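# Straighten the bolted strap flat, red side up

## Task

Straighten the strap and lay it flat along the line running out from its bolted end, with the red face showing upward along its whole length.

## Robot and tools

Robot: two arms, left_arm (left hand, base near y +0.396 m) and right_arm (right hand, base near y -0.325 m), both at z +0.030. Scene frame: origin at table height midway between nominal bases, +z up, +x out over the table, left_arm on the +y side; image left/right does not match arm names. Hand poses, velocities and Hand targets in results are in each arm's own base frame; fixed cameras and the table use the scene frame.

Hand point axes: +z runs along straight fingers toward the tips, +y points out of the palm face, +x crosses the palm away from the thumb on the right hand and toward the thumb on the left. A rigid mast sits behind the palm near the wrist and can strike objects.

The row: every motion uses rows of exactly 48 numbers, each in [-1, 1], always for both arms. Order: left dx, dy, dz, rx, ry, rz; left hand's 16 motor goals; left current_limit, speed; then the same 24 for the right arm. The six pose numbers are an offset from that arm's Hand target at the start of the action (not from the previous row), along the Hand target's own axes; 1.0 equals 0.6 m of travel or 180 degrees, and rx, ry, rz form one rotation vector. All zeros re-requests the current Hand target; repeating an offset moves further. The controller clips each step to 70 mm and 16 degrees from the measured pose, so big offsets may not be reached in one action.

Hand motor order: index_mcp, index_abd, index_pip, index_dip, middle_mcp, middle_abd, middle_pip, middle_dip, ring_mcp, ring_abd, ring_pip, ring_dip, thumb_cmc, thumb_axl, thumb_mcp, thumb_ipl. Each is an absolute goal angle scaled between the hinge's stops, not an offset; straight values are about -0.75 (mcp), 0.00 (abd), -0.58 (pip), -0.70 (dip), -0.71 (thumb_cmc), -0.68 (thumb_axl), -0.23 (thumb_mcp), -0.17 (thumb_ipl). Toward +1 fingers curl toward the palm. current_limit maps -1..+1 to 0..550 mA (start +0.4); speed sets goal rate as (speed+1)/2 of 8.5 rad/s (start -0.6). A zero in a hand slot is a real goal; to leave a hand unchanged, copy back its hand_goal, hand_current_limit and hand_speed.

Tools:
- execute_actions(actions, cameras): actions is a list of actions; each action is up to 15 rows, each row one 1/30 s step, the last row held to fill 15 steps (one action = 0.5 s). An empty list returns state and images.
- move(target, speed, blend, blocking, cameras): target is one 48-number row or up to 15 rows; every row's pose numbers are offsets from the arms' Hand targets at the move's start (not chained). speed in m/s, 0.002 to 1 (default 0.25), one value or one per target; blend in m rounds corners; blocking=false returns after about 0.5 s while the move continues. Paths are straight, all arms finish together, capped at 10 s, with no obstacle avoidance. Avoid paths passing near an arm's own base.
- wait(seconds 0-10), stop(), zoom_image(camera, region [x0,y0,x1,y1] pixels, max 504x504), clear_fault(arm), read_manual(section), finished_scene(scene=1).
Cameras: cam_high, cam_low, cam_strap (896x504), cam_left_wrist, cam_right_wrist (672x504).

Results: end_effector_position (m), end_effector_quat_wxyz, velocities; Hand target (the last clipped command, base for next offsets); Joint positions and torques; per-motor hand_goal, hand_measured, hand_current_ma, hand_state (moving, goal, blocked, overload). A move adds a move: line, e.g. done, off_target, moving, held or fault, plus limits (paced = pose clipped, held = steps withheld). An arm not named in the ending is done. Hand points often settle short of the target; send the remaining distance as an offset. MOTOR HOT warns of heat; 80 °C brakes that arm for 30-60 s.

Avoid: dropping the strap or anything leaving the table; fast hits on the table, bolt or fixed objects; contact or pinching between the two arms or hands (can end the scene); sustained pushing into surfaces. Contact torque at a joint limit (waist/shoulder 53.4, elbow 44.5, forearm roll 24, wrist pitch 14.4, wrist roll 15.8 N m) causes a TORQUE FAULT; that arm halts until clear_fault. Finger motors at 495 mA or more for 5 s shut down for 10 s. After a HAND FAULT line, remaining calls in that reply are skipped. Release the strap only when it is at rest, then end with finished_scene once it stays straight, flat and red side up unaided.

Each tool is called after "Request:" as a command line: name --argument value for each argument, lists and objects as JSON in quotes; but a table of rows of numbers goes row by row, as --pt "numbers of a row", without its own name.

## Session

Request:
execute_actions --actions '[]'

Scene clock: 0.00 s.
left_arm: end_effector_position=(+0.6602, -0.3239, +0.2386) hand_goal=(-0.754, +0.000, -0.576, -0.696, -0.754, +0.000, -0.576, -0.696, -0.754, +0.000, -0.576, -0.696, -0.714, -0.678, -0.226, -0.168) hand_measured=(-0.754, +0.000, -0.576, -0.696, -0.754, +0.000, -0.576, -0.696, -0.754, +0.000, -0.576, -0.696, -0.714, -0.678, -0.226, -0.168) hand_current_ma=(+0, +0, +0, +0, +0, +0, +0, +0, +0, +0, +0, +0, +0, +0, +0, +0) hand_state=(goal, goal, goal, goal, goal, goal, goal, goal, goal, goal, goal, goal, goal, goal, goal, goal) hand_current_limit=0.40 hand_speed=-0.60 end_effector_quat_wxyz=(-0.024, +0.862, +0.507, -0.001) | right_arm: end_effector_position=(+0.4800, +0.2114, +0.2149) hand_goal=(-0.754, +0.000, -0.576, -0.696, -0.754, +0.000, -0.576, -0.696, -0.754, +0.000, -0.576, -0.696, -0.714, -0.678, -0.226, -0.168) hand_measured=(-0.754, +0.000, -0.576, -0.696, -0.754, +0.000, -0.576, -0.696, -0.754, +0.000, -0.576, -0.696, -0.714, -0.678, -0.226, -0.168) hand_current_ma=(+0, +0, +0, +0, +0, +0, +0, +0, +0, +0, +0, +0, +0, +0, +0, +0) hand_state=(goal, goal, goal, goal, goal, goal, goal, goal, goal, goal, goal, goal, goal, goal, goal, goal) hand_current_limit=0.40 hand_speed=-0.60 end_effector_quat_wxyz=(+0.150, +0.760, +0.030, +0.632)
Joint positions: left_arm=[-0.492 -0.708 -1.484 0.032 -0.82 1.563] | right_arm=[0.875 -0.713 -0.802 -2.059 -1.372 -0.352]
Joint velocities: within noise
Joint torques (N m): no reading
Hand target: left_arm +0.6602, -0.3239, +0.2386; -0.024, +0.862, +0.507, -0.001 | right_arm +0.4800, +0.2114, +0.2149; +0.150, +0.760, +0.030, +0.632

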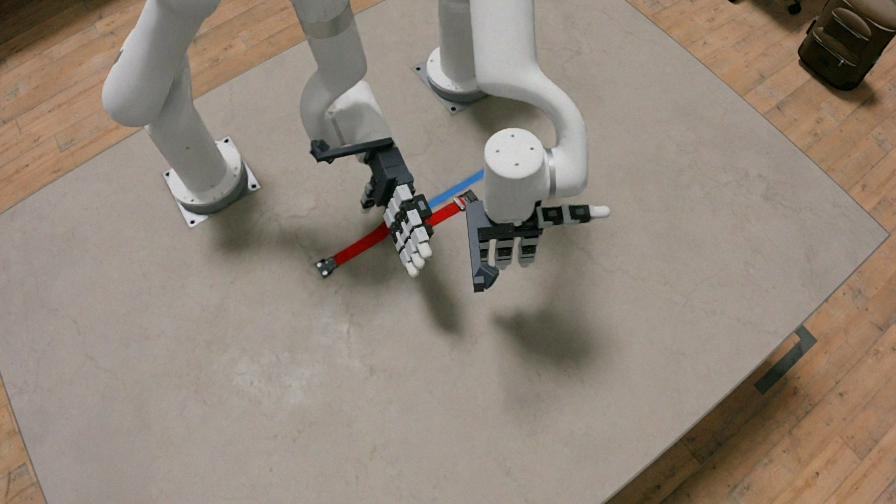

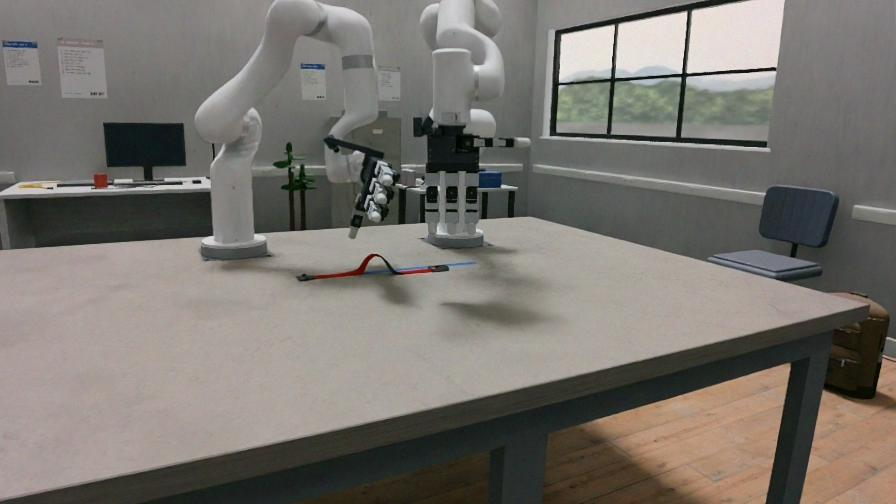

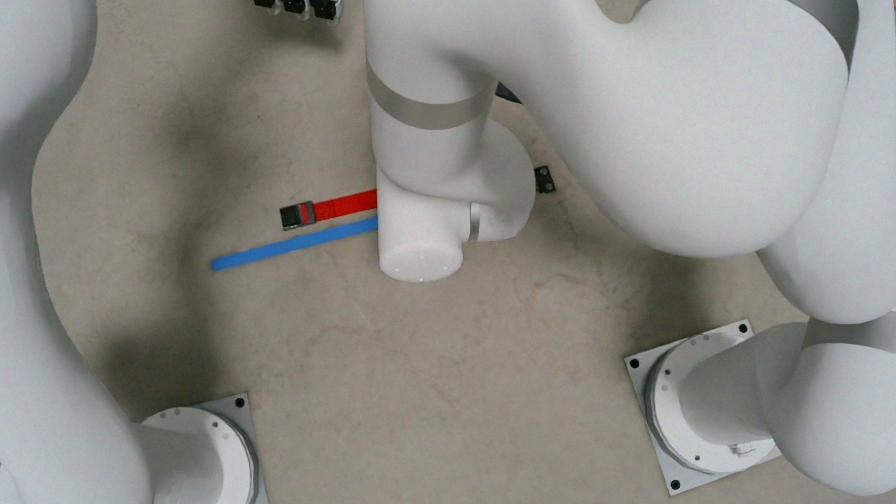

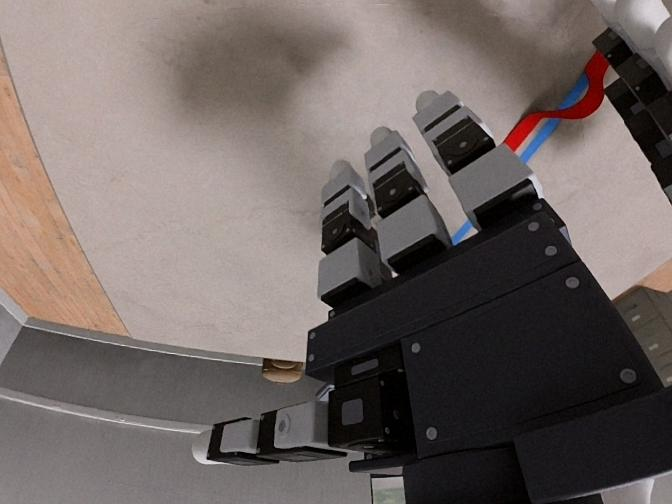

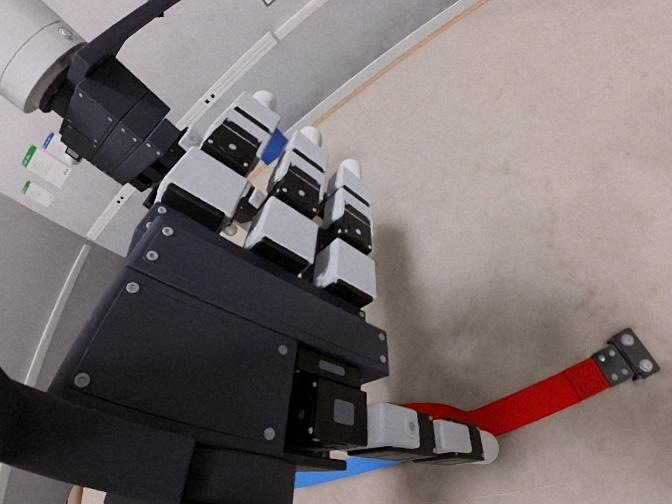

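Request:
zoom_image --camera "cam_low" --region '[280, 230, 500, 300]'

Request:
zoom_image --camera "cam_strap" --region '[190, 150, 570, 300]'

Request:
zoom_image --camera "cam_high" --region '[300, 150, 500, 290]'

Request:
zoom_image --camera "cam_right_wrist" --region '[270, 300, 672, 504]'

Request:
zoom_image --camera "cam_left_wrist" --region '[420, 0, 672, 260]'

Scaled by 2.291 from the camera's 896x504 image, which has a finer 1280x720 frame.

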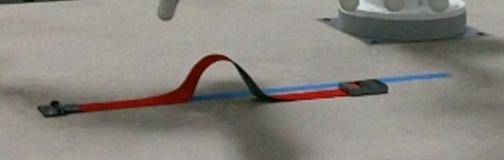

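Scaled by 1.326 from the camera's 896x504 image, which has a finer 1280x720 frame.

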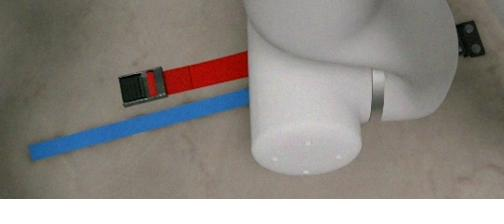

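Scaled by 2.520 from the camera's 896x504 image, which has a finer 1280x720 frame.

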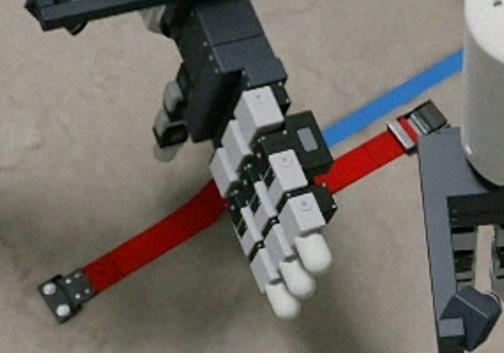

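Scaled by 1.254 from the camera's 672x504 image, which has a finer 960x720 frame.

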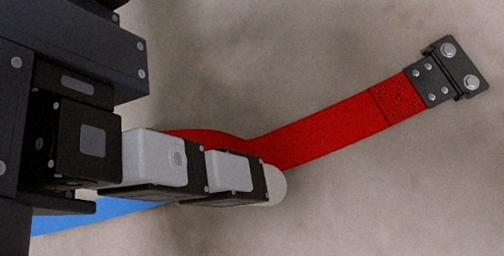

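Scaled by 1.938 from the camera's 672x504 image, which has a finer 960x720 frame.

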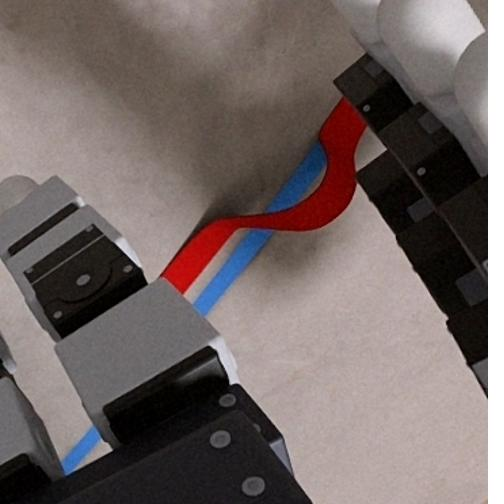

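Request:
move --target '[0,0,0,0,0,0,-0.754,0,-0.576,-0.696,-0.754,0,-0.576,-0.696,-0.754,0,-0.576,-0.696,-0.714,-0.678,-0.226,-0.168,0.4,-0.6,-0.0885,0.8002,-0.0867,0,0,0,-0.754,0,-0.576,-0.696,-0.754,0,-0.576,-0.696,-0.754,0,-0.576,-0.696,-0.714,-0.678,-0.226,-0.168,0.4,-0.6]' --speed 0.2 --cameras '["cam_high","cam_low","cam_strap","cam_left_wrist"]'

Scene clock: 108.33 s.
left_arm: end_effector_position=(+0.6602, -0.3239, +0.2386) hand_goal=(-0.754, +0.000, -0.576, -0.696, -0.754, +0.000, -0.576, -0.696, -0.754, +0.000, -0.576, -0.696, -0.714, -0.678, -0.226, -0.168) hand_measured=(-0.754, +0.000, -0.576, -0.696, -0.754, +0.000, -0.576, -0.696, -0.754, +0.000, -0.576, -0.696, -0.714, -0.678, -0.224, -0.168) hand_current_ma=(+0, +0, +0, +0, +0, +0, +0, +0, +0, +0, +0, +0, +0, +0, +2, +0) hand_state=(goal, goal, goal, goal, goal, goal, goal, goal, goal, goal, goal, goal, goal, goal, goal, goal) hand_current_limit=0.40 hand_speed=-0.60 end_effector_quat_wxyz=(-0.024, +0.862, +0.507, -0.001) | right_arm: end_effector_position=(+0.3498, -0.2489, +0.3002) hand_goal=(-0.754, +0.000, -0.576, -0.696, -0.754, +0.000, -0.576, -0.696, -0.754, +0.000, -0.576, -0.696, -0.714, -0.678, -0.226, -0.168) hand_measured=(-0.756, -0.002, -0.576, -0.696, -0.756, -0.002, -0.576, -0.696, -0.754, -0.002, -0.576, -0.696, -0.714, -0.678, -0.226, -0.168) hand_current_ma=(+0, +0, +0, +0, +0, +0, +0, +0, +0, +0, +0, +0, +0, +0, +0, +0) hand_state=(goal, goal, goal, goal, goal, goal, goal, goal, goal, goal, goal, goal, goal, goal, goal, goal) hand_current_limit=0.40 hand_speed=-0.60 end_effector_quat_wxyz=(+0.150, +0.760, +0.030, +0.632)
Joint positions: left_arm=[-0.492 -0.708 -1.484 0.032 -0.82 1.563] | right_arm=[-0.667 -0.072 -0.112 -3.618 -1.378 -0.254]
Joint torques (N m): left_arm=[1.24 46.84 -14.59 1.23 -0.14 -0.02] | right_arm=[-10.46 4.56 -17.75 -2.76 1.14 0.76]
Hand target: left_arm +0.6602, -0.3239, +0.2386; -0.024, +0.862, +0.507, -0.001 | right_arm +0.3499, -0.2489, +0.3002; +0.150, +0.760, +0.030, +0.632
Off the commanded pose: left_arm 0.000 m, 0 deg | right_arm 0.000 m, 0 deg.
move: done
Images, in order (width x height): cam_high 896x504, cam_low 896x504, cam_strap 896x504, cam_left_wrist 672x504.

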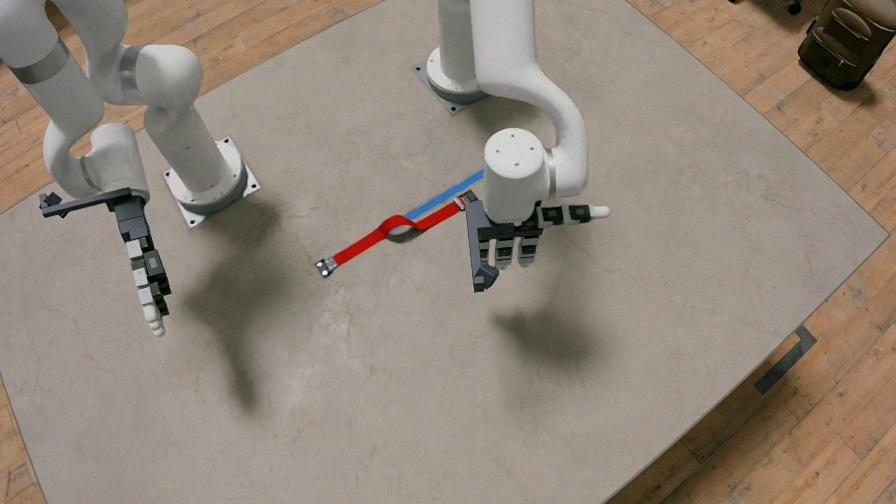

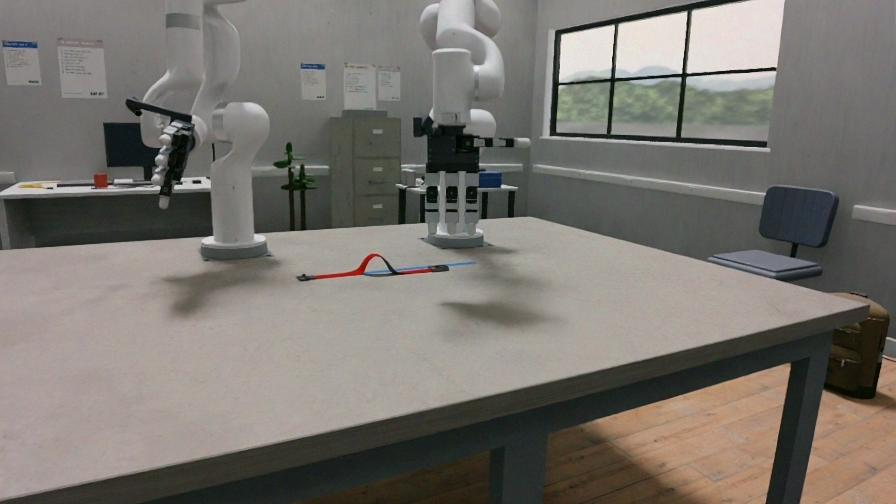

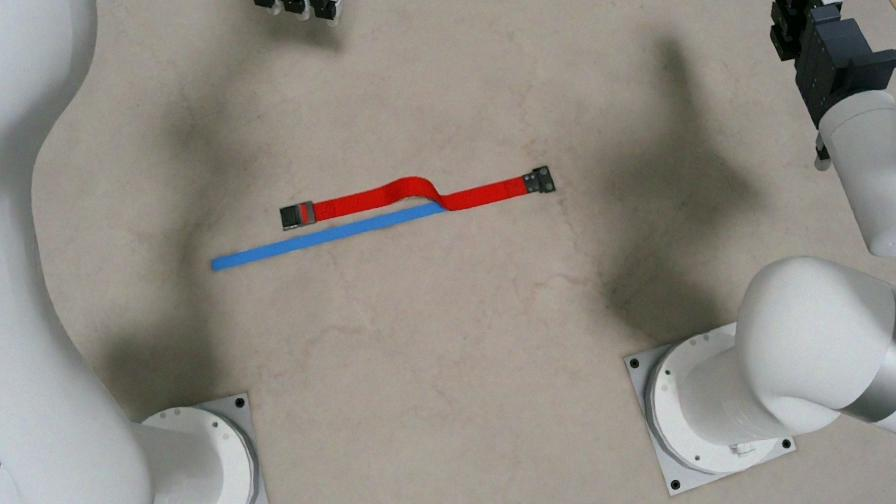

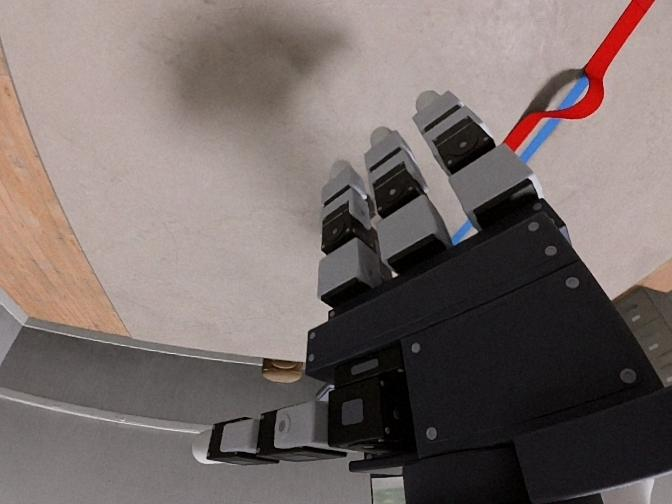

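Request:
move --target '[-0.1397,-0.3968,0.1588,-0.0114,-0.0105,-0.1615,-0.754,0,-0.576,-0.696,0.068,0,0.299,0.174,0.068,0,0.299,0.174,-0.714,-0.678,-0.226,-0.168,0.4,-0.6,0,0,0,0,0,0,-0.754,0,-0.576,-0.696,-0.754,0,-0.576,-0.696,-0.754,0,-0.576,-0.696,-0.714,-0.678,-0.226,-0.168,0.4,-0.6]' --speed 0.2 --cameras '["cam_high","cam_low","cam_strap","cam_left_wrist"]'

Scene clock: 170.93 s.
left_arm: end_effector_position=(+0.4090, -0.2778, +0.1518) hand_goal=(-0.754, +0.000, -0.576, -0.696, +0.068, +0.000, +0.298, +0.174, +0.068, +0.000, +0.298, +0.174, -0.714, -0.678, -0.226, -0.168) hand_measured=(-0.754, +0.000, -0.576, -0.696, +0.050, +0.000, +0.290, +0.172, +0.050, +0.000, +0.290, +0.172, -0.714, -0.678, -0.224, -0.168) hand_current_ma=(+0, +0, +0, +0, -28, +0, -7, -1, -28, +0, -8, -2, +0, +0, +2, +0) hand_state=(goal, goal, goal, goal, goal, goal, goal, goal, goal, goal, goal, goal, goal, goal, goal, goal) hand_current_limit=0.40 hand_speed=-0.60 end_effector_quat_wxyz=(+0.000, +0.707, +0.707, +0.000) | right_arm: end_effector_position=(+0.3499, -0.2489, +0.3002) hand_goal=(-0.754, +0.000, -0.576, -0.696, -0.754, +0.000, -0.576, -0.696, -0.754, +0.000, -0.576, -0.696, -0.714, -0.678, -0.226, -0.168) hand_measured=(-0.756, -0.002, -0.576, -0.696, -0.756, -0.002, -0.576, -0.696, -0.754, -0.002, -0.576, -0.696, -0.714, -0.678, -0.226, -0.168) hand_current_ma=(+0, +0, +0, +0, +0, +0, +0, +0, +0, +0, +0, +0, +0, +0, +0, +0) hand_state=(goal, goal, goal, goal, goal, goal, goal, goal, goal, goal, goal, goal, goal, goal, goal, goal) hand_current_limit=0.40 hand_speed=-0.60 end_effector_quat_wxyz=(+0.150, +0.760, +0.030, +0.632)
Joint positions: left_arm=[-0.748 -0.412 -0.759 0 -0.348 0.823] | right_arm=[-0.667 -0.072 -0.112 -3.618 -1.378 -0.254]
Joint torques (N m): left_arm=[-13.9 41.51 -4.68 3.93 1.23 -2.32] | right_arm=[-9.65 4.07 -17.64 -3.35 0.8 0.73]
Hand target: left_arm +0.4090, -0.2778, +0.1518; +0.000, +0.707, +0.707, +0.000 | right_arm +0.3499, -0.2489, +0.3002; +0.150, +0.760, +0.030, +0.632
Off the commanded pose: left_arm 0.000 m, 0 deg | right_arm 0.000 m, 0 deg.
move: done
Images, in order (width x height): cam_high 896x504, cam_low 896x504, cam_strap 896x504, cam_left_wrist 672x504.

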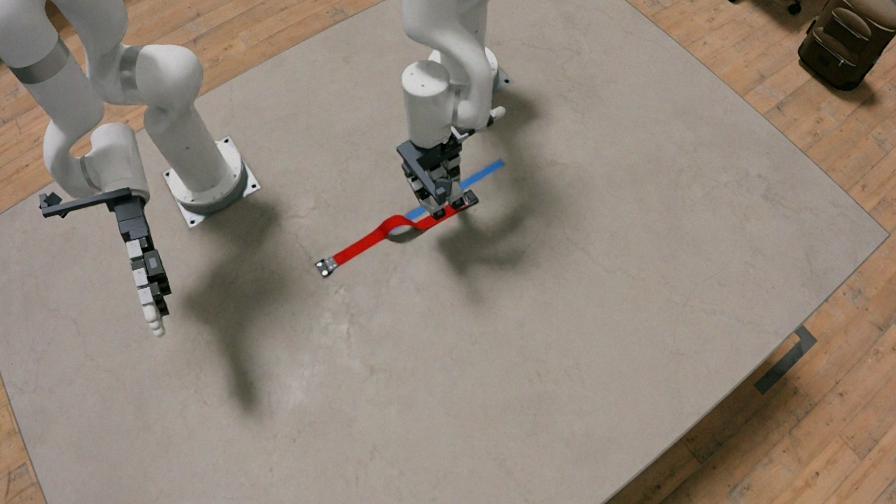

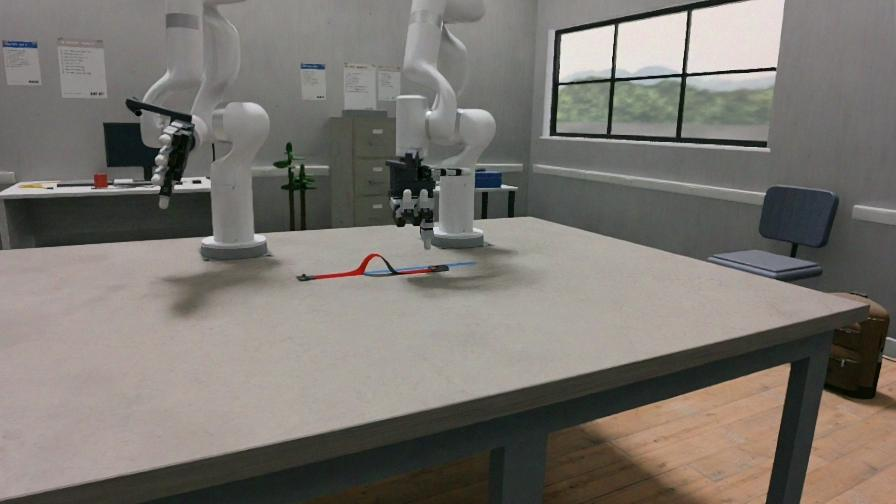

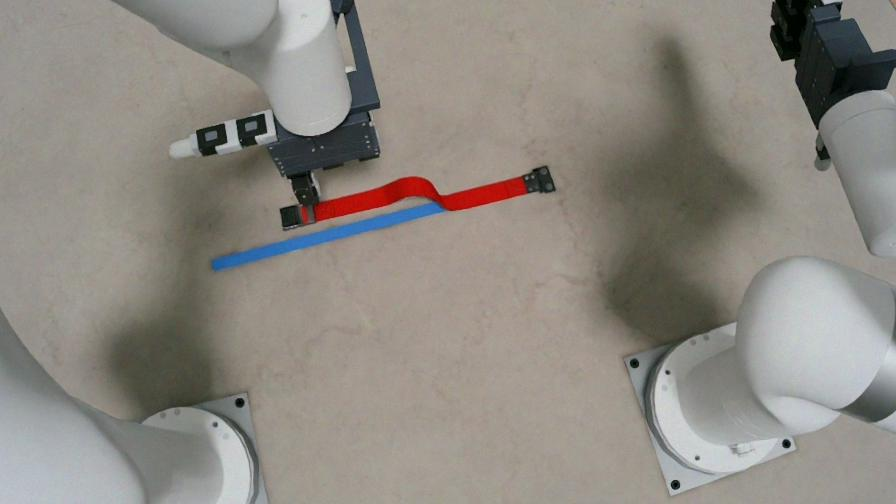

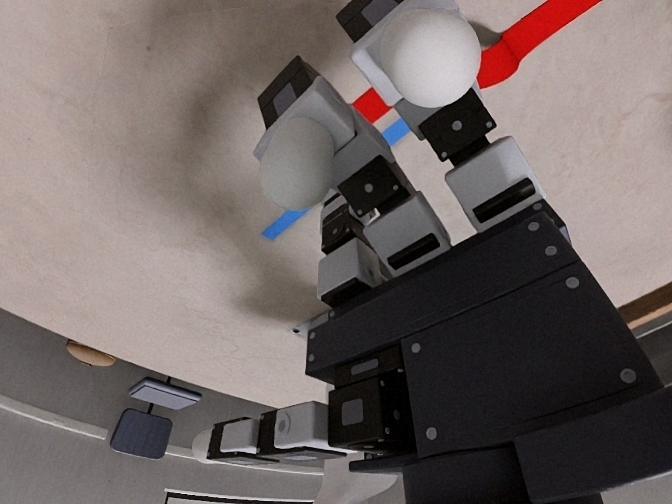

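Request:
zoom_image --camera "cam_strap" --region '[260, 150, 400, 240]'

Request:
zoom_image --camera "cam_high" --region '[380, 140, 520, 240]'

Request:
zoom_image --camera "cam_low" --region '[360, 200, 500, 290]'

Scaled by 3.600 from the camera's 896x504 image, which has a finer 1280x720 frame.

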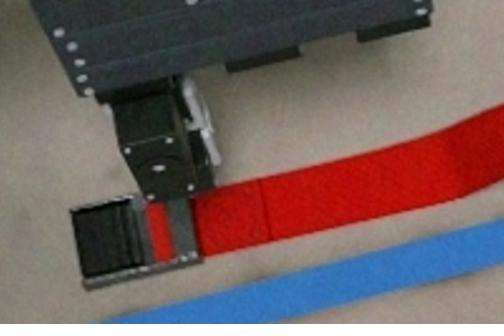

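Scaled by 3.600 from the camera's 896x504 image, which has a finer 1280x720 frame.

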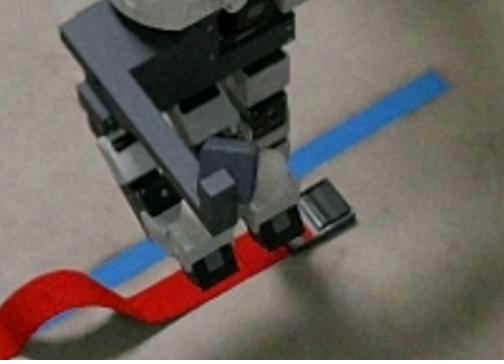

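Scaled by 3.600 from the camera's 896x504 image, which has a finer 1280x720 frame.

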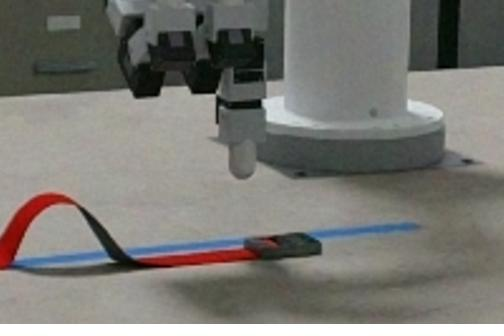

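Request:
move --target '[-0.02,-0.0033,0.07,0,0,0,-0.754,0,-0.576,-0.696,0.068,0,0.299,0.174,0.068,0,0.299,0.174,-0.714,-0.678,-0.226,-0.168,0.4,-0.6,0,0,0,0,0,0,-0.754,0,-0.576,-0.696,-0.754,0,-0.576,-0.696,-0.754,0,-0.576,-0.696,-0.714,-0.678,-0.226,-0.168,0.4,-0.6]' --speed 0.08 --cameras '["cam_high","cam_low","cam_strap","cam_left_wrist"]'

Request:
zoom_image --camera "cam_strap" --region '[260, 150, 400, 240]'

Request:
zoom_image --camera "cam_high" --region '[380, 140, 520, 240]'

Request:
zoom_image --camera "cam_low" --region '[360, 200, 500, 290]'

Scene clock: 205.70 s.
left_arm: end_effector_position=(+0.4070, -0.2898, +0.1098) hand_goal=(-0.754, +0.000, -0.576, -0.696, +0.068, +0.000, +0.298, +0.174, +0.068, +0.000, +0.298, +0.174, -0.714, -0.678, -0.226, -0.168) hand_measured=(-0.754, +0.000, -0.576, -0.696, +0.050, +0.000, +0.290, +0.172, +0.050, +0.000, +0.290, +0.172, -0.714, -0.678, -0.224, -0.168) hand_current_ma=(+0, +0, +0, +0, -28, +0, -7, -1, -27, +0, -8, -2, +0, +0, +3, +0) hand_state=(goal, goal, goal, goal, goal, goal, goal, goal, goal, goal, goal, goal, goal, goal, goal, goal) hand_current_limit=0.40 hand_speed=-0.60 end_effector_quat_wxyz=(+0.000, +0.707, +0.707, +0.000) | right_arm: end_effector_position=(+0.3499, -0.2489, +0.3002) hand_goal=(-0.754, +0.000, -0.576, -0.696, -0.754, +0.000, -0.576, -0.696, -0.754, +0.000, -0.576, -0.696, -0.714, -0.678, -0.226, -0.168) hand_measured=(-0.756, -0.002, -0.576, -0.696, -0.756, -0.002, -0.576, -0.696, -0.754, -0.002, -0.576, -0.696, -0.714, -0.678, -0.226, -0.168) hand_current_ma=(+0, +0, +0, +0, +0, +0, +0, +0, +0, +0, +0, +0, +0, +0, +0, +0) hand_state=(goal, goal, goal, goal, goal, goal, goal, goal, goal, goal, goal, goal, goal, goal, goal, goal) hand_current_limit=0.40 hand_speed=-0.60 end_effector_quat_wxyz=(+0.150, +0.760, +0.030, +0.632)
Joint positions: left_arm=[-0.77 -0.52 -0.782 -0.001 -0.263 0.8] | right_arm=[-0.667 -0.072 -0.112 -3.618 -1.378 -0.254]
Joint torques (N m): left_arm=[-13.12 24.58 -17.33 3.04 1.17 -2.28] | right_arm=[-10.43 3.86 -17.87 -3.28 0.48 0.74]
Hand target: left_arm +0.4070, -0.2898, +0.1098; +0.000, +0.707, +0.707, +0.000 | right_arm +0.3499, -0.2489, +0.3002; +0.150, +0.760, +0.030, +0.632
Off the commanded pose: left_arm 0.000 m, 0 deg | right_arm 0.000 m, 0 deg.
move: done
Images, in order (width x height): cam_high 896x504, cam_low 896x504, cam_strap 896x504, cam_left_wrist 672x504.

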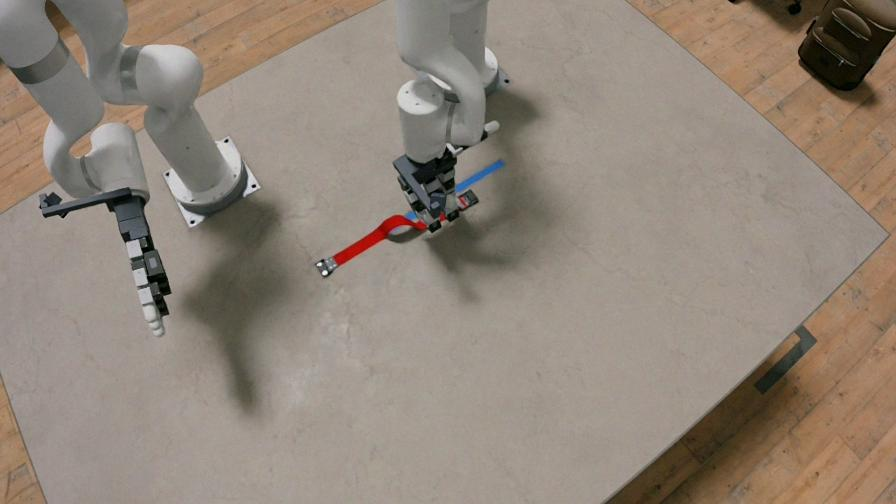

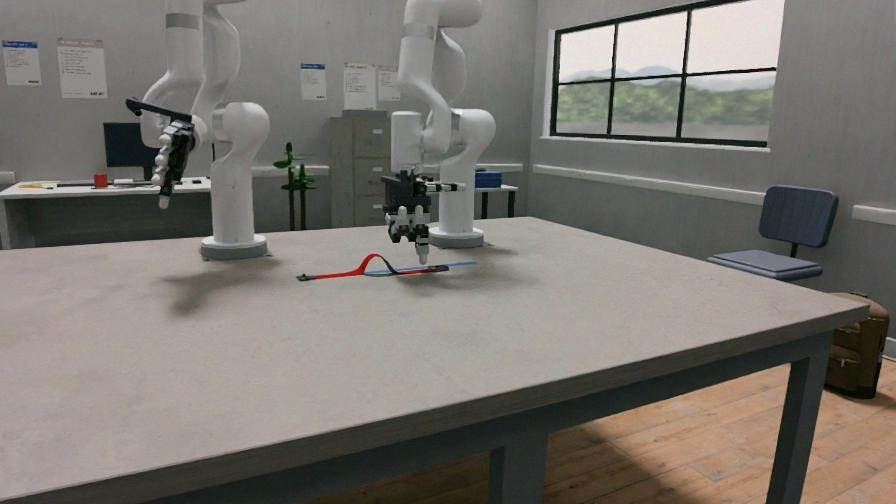

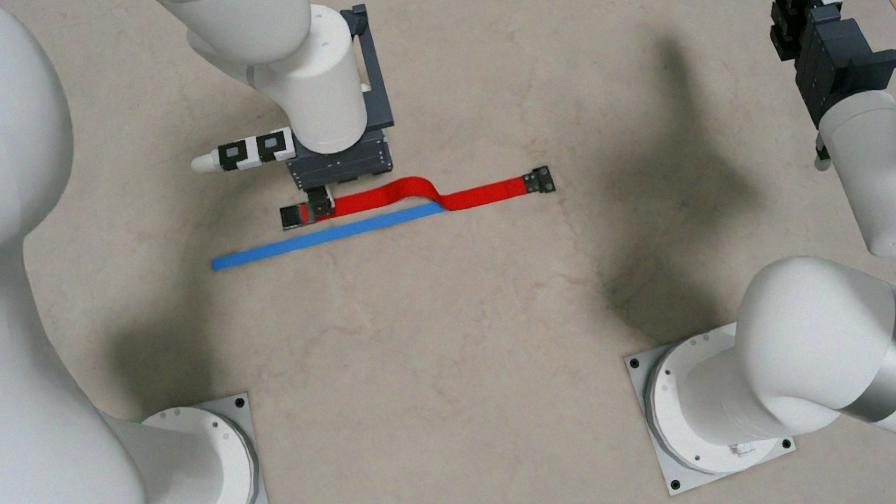

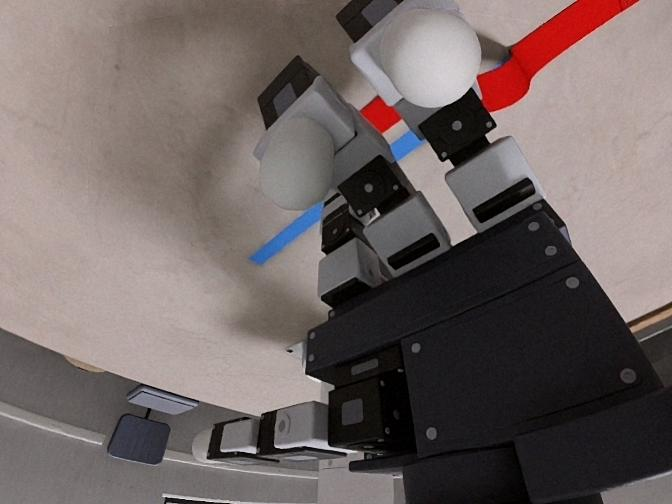

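Scaled by 3.600 from the camera's 896x504 image, which has a finer 1280x720 frame.

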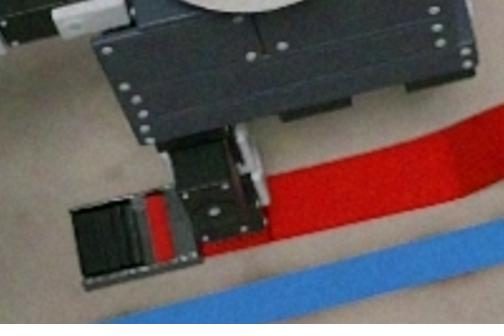

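Scaled by 3.600 from the camera's 896x504 image, which has a finer 1280x720 frame.

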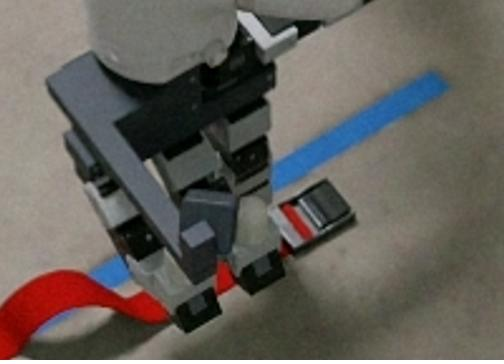

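Scaled by 3.600 from the camera's 896x504 image, which has a finer 1280x720 frame.

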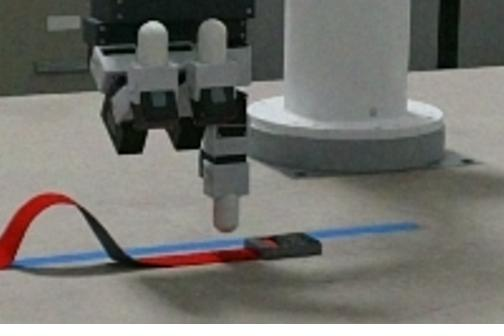

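Request:
move --target '[0,0,0.028,0,0,0,-0.754,0,-0.576,-0.696,0.068,0,0.299,0.174,0.068,0,0.299,0.174,-0.714,-0.678,-0.226,-0.168,0.4,-0.6,0,0,0,0,0,0,-0.754,0,-0.576,-0.696,-0.754,0,-0.576,-0.696,-0.754,0,-0.576,-0.696,-0.714,-0.678,-0.226,-0.168,0.4,-0.6]' --speed 0.04 --cameras '["cam_low","cam_high"]'

Request:
zoom_image --camera "cam_low" --region '[360, 200, 500, 290]'

Request:
zoom_image --camera "cam_high" --region '[380, 140, 520, 240]'

Scene clock: 220.40 s.
left_arm: end_effector_position=(+0.4070, -0.2898, +0.0931) hand_goal=(-0.754, +0.000, -0.576, -0.696, +0.068, +0.000, +0.298, +0.174, +0.068, +0.000, +0.298, +0.174, -0.714, -0.678, -0.226, -0.168) hand_measured=(-0.754, +0.000, -0.576, -0.696, +0.050, +0.000, +0.290, +0.172, +0.050, +0.000, +0.290, +0.172, -0.714, -0.678, -0.224, -0.168) hand_current_ma=(+0, +0, +0, +0, -28, +0, -7, -1, -27, +0, -8, -2, +0, +0, +3, +0) hand_state=(goal, goal, goal, goal, goal, goal, goal, goal, goal, goal, goal, goal, goal, goal, goal, goal) hand_current_limit=0.40 hand_speed=-0.60 end_effector_quat_wxyz=(+0.000, +0.707, +0.707, +0.000) | right_arm: end_effector_position=(+0.3499, -0.2489, +0.3002) hand_goal=(-0.754, +0.000, -0.576, -0.696, -0.754, +0.000, -0.576, -0.696, -0.754, +0.000, -0.576, -0.696, -0.714, -0.678, -0.226, -0.168) hand_measured=(-0.756, -0.002, -0.576, -0.696, -0.756, -0.002, -0.576, -0.696, -0.754, -0.002, -0.576, -0.696, -0.714, -0.678, -0.226, -0.168) hand_current_ma=(+0, +0, +0, +0, +0, +0, +0, +0, +0, +0, +0, +0, +0, +0, +0, +0) hand_state=(goal, goal, goal, goal, goal, goal, goal, goal, goal, goal, goal, goal, goal, goal, goal, goal) hand_current_limit=0.40 hand_speed=-0.60 end_effector_quat_wxyz=(+0.150, +0.760, +0.030, +0.632)
Joint positions: left_arm=[-0.77 -0.56 -0.786 0 -0.227 0.8] | right_arm=[-0.667 -0.072 -0.112 -3.618 -1.378 -0.254]
Joint torques (N m): left_arm=[-13.08 19.56 -15.39 0.79 1.63 -1.3] | right_arm=[-9.97 4.35 -17.65 -3.31 0.26 0.7]
Hand target: left_arm +0.4069, -0.2898, +0.0930; +0.000, +0.707, +0.707, +0.000 | right_arm +0.3499, -0.2489, +0.3002; +0.150, +0.760, +0.030, +0.632
Off the commanded pose: left_arm 0.000 m, 0 deg | right_arm 0.000 m, 0 deg.
move: done
Images, in order (width x height): cam_high 896x504, cam_low 896x504.

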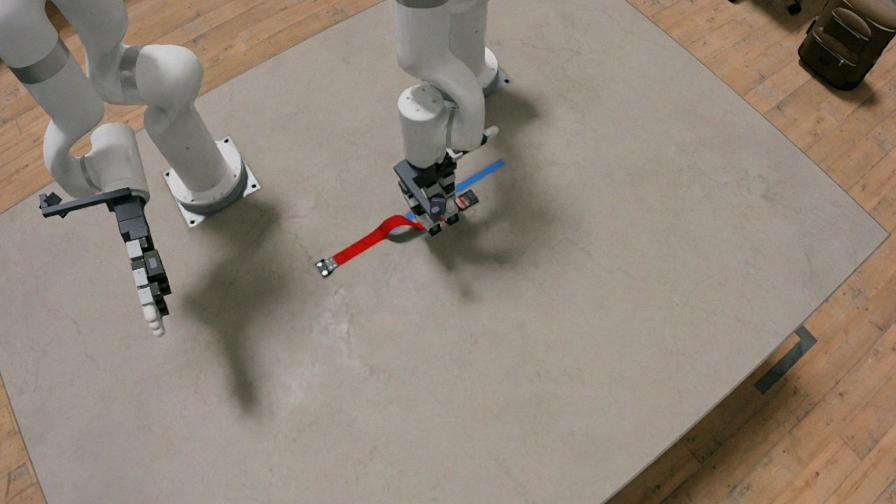

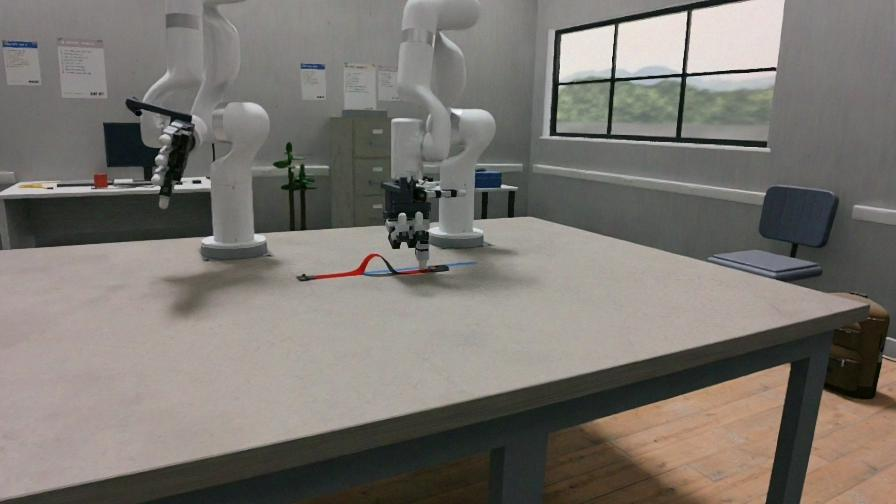

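Scaled by 3.600 from the camera's 896x504 image, which has a finer 1280x720 frame.

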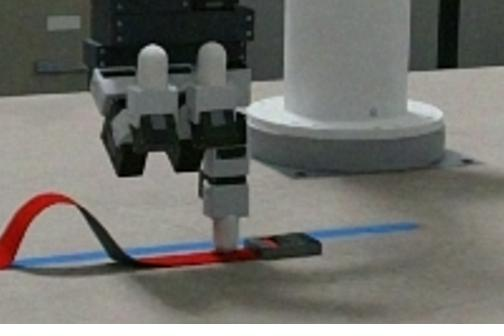

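Scaled by 3.600 from the camera's 896x504 image, which has a finer 1280x720 frame.

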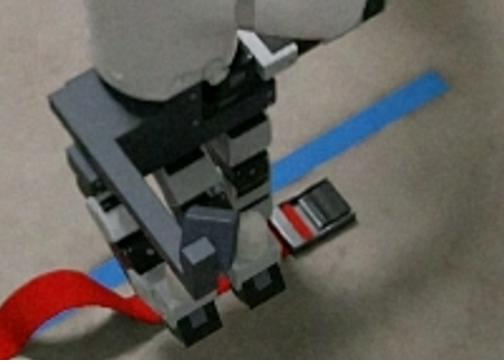

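Request:
move --target '[0.0667,-0.0167,0,0,0,0,-0.754,0,-0.576,-0.696,0.068,0,0.299,0.174,0.068,0,0.299,0.174,-0.714,-0.678,-0.226,-0.168,0.4,-0.6,0,0,0,0,0,0,-0.754,0,-0.576,-0.696,-0.754,0,-0.576,-0.696,-0.754,0,-0.576,-0.696,-0.714,-0.678,-0.226,-0.168,0.4,-0.6]' --speed 0.04 --cameras '["cam_low","cam_high","cam_strap"]'

Request:
zoom_image --camera "cam_low" --region '[360, 200, 500, 290]'

Request:
zoom_image --camera "cam_high" --region '[380, 140, 520, 240]'

Request:
zoom_image --camera "cam_strap" --region '[240, 150, 380, 240]'

Scene clock: 239.97 s.
left_arm: end_effector_position=(+0.3969, -0.2498, +0.0930) hand_goal=(-0.754, +0.000, -0.576, -0.696, +0.068, +0.000, +0.298, +0.174, +0.068, +0.000, +0.298, +0.174, -0.714, -0.678, -0.226, -0.168) hand_measured=(-0.740, +0.060, -0.570, -0.694, +0.050, +0.000, +0.290, +0.172, +0.050, +0.000, +0.290, +0.172, -0.714, -0.678, -0.224, -0.168) hand_current_ma=(+17, +114, +5, +1, -28, +0, -7, -1, -27, +0, -8, -2, +0, +0, +3, +0) hand_state=(goal, blocked, goal, goal, goal, goal, goal, goal, goal, goal, goal, goal, goal, goal, goal, goal) hand_current_limit=0.40 hand_speed=-0.60 end_effector_quat_wxyz=(+0.000, +0.707, +0.707, +0.000) | right_arm: end_effector_position=(+0.3499, -0.2489, +0.3002) hand_goal=(-0.754, +0.000, -0.576, -0.696, -0.754, +0.000, -0.576, -0.696, -0.754, +0.000, -0.576, -0.696, -0.714, -0.678, -0.226, -0.168) hand_measured=(-0.756, -0.002, -0.576, -0.696, -0.756, -0.002, -0.576, -0.696, -0.754, -0.002, -0.576, -0.696, -0.714, -0.678, -0.226, -0.168) hand_current_ma=(+0, +0, +0, +0, +0, +0, +0, +0, +0, +0, +0, +0, +0, +0, +0, +0) hand_state=(goal, goal, goal, goal, goal, goal, goal, goal, goal, goal, goal, goal, goal, goal, goal, goal) hand_current_limit=0.40 hand_speed=-0.60 end_effector_quat_wxyz=(+0.150, +0.760, +0.030, +0.632)
Joint positions: left_arm=[-0.718 -0.508 -0.69 0 -0.183 0.852] | right_arm=[-0.667 -0.072 -0.112 -3.618 -1.378 -0.254]
Joint torques (N m): left_arm=[15.06 40.52 -1.23 -2.03 1.05 2.36] | right_arm=[-9.71 5.01 -17.73 -3.33 -0.08 0.7]
Hand target: left_arm +0.3969, -0.2498, +0.0930; +0.000, +0.707, +0.707, +0.000 | right_arm +0.3499, -0.2489, +0.3002; +0.150, +0.760, +0.030, +0.632
Off the commanded pose: left_arm 0.000 m, 0 deg | right_arm 0.000 m, 0 deg.
move: done
Images, in order (width x height): cam_high 896x504, cam_low 896x504, cam_strap 896x504.

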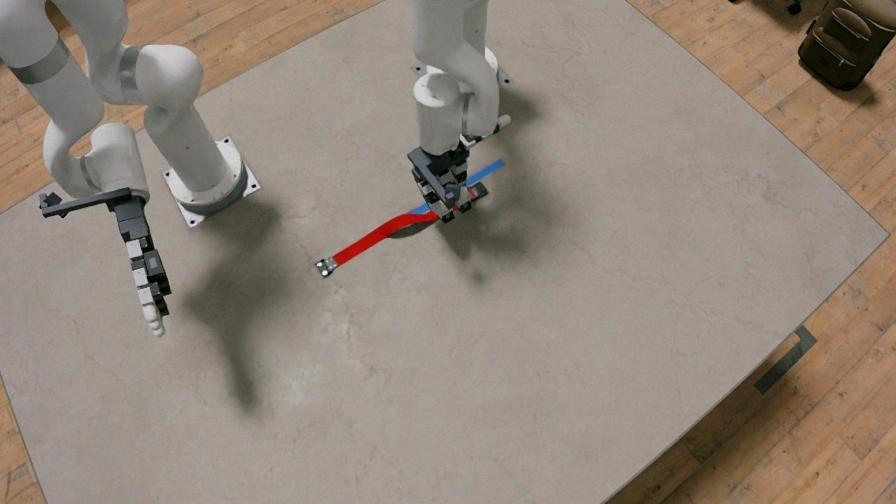

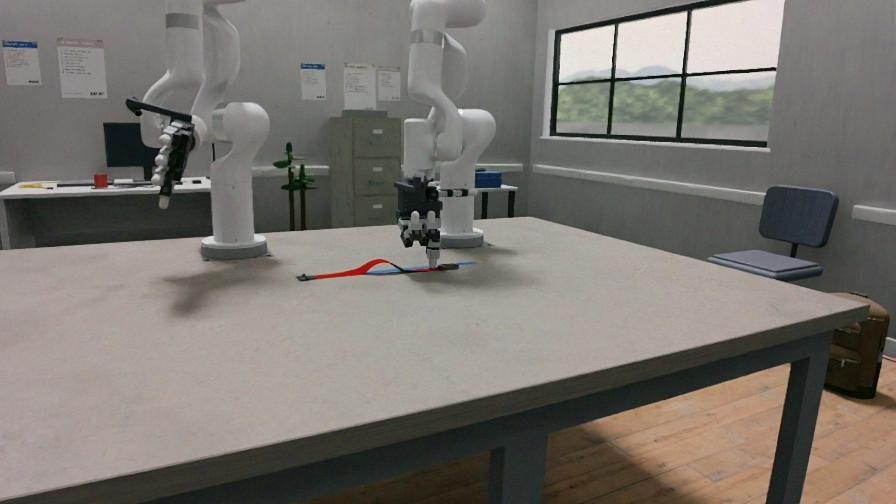

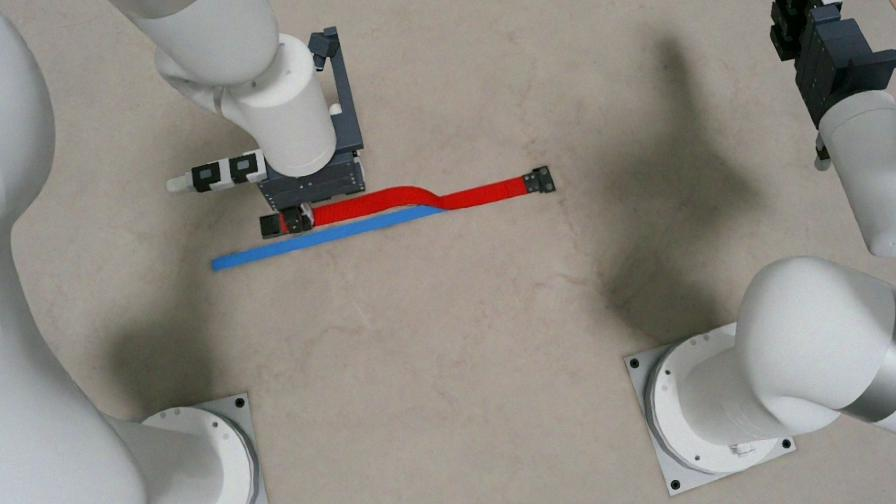

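Scaled by 3.600 from the camera's 896x504 image, which has a finer 1280x720 frame.

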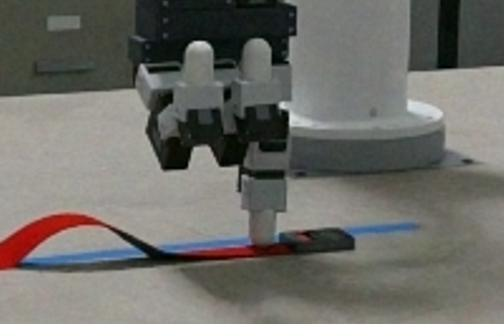

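Scaled by 3.600 from the camera's 896x504 image, which has a finer 1280x720 frame.

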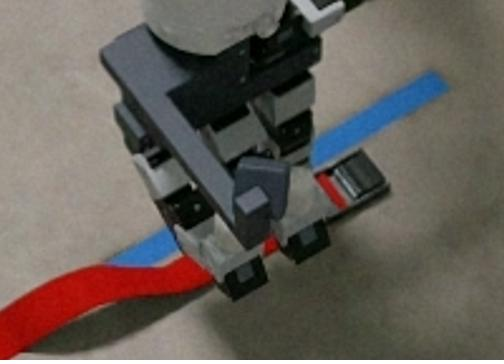

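Scaled by 3.600 from the camera's 896x504 image, which has a finer 1280x720 frame.

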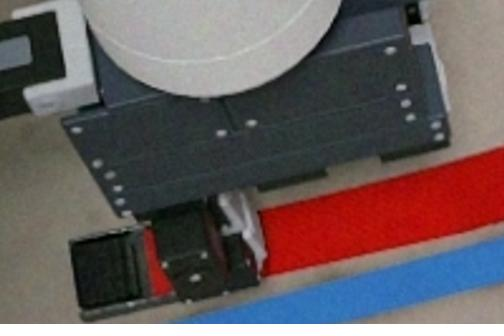

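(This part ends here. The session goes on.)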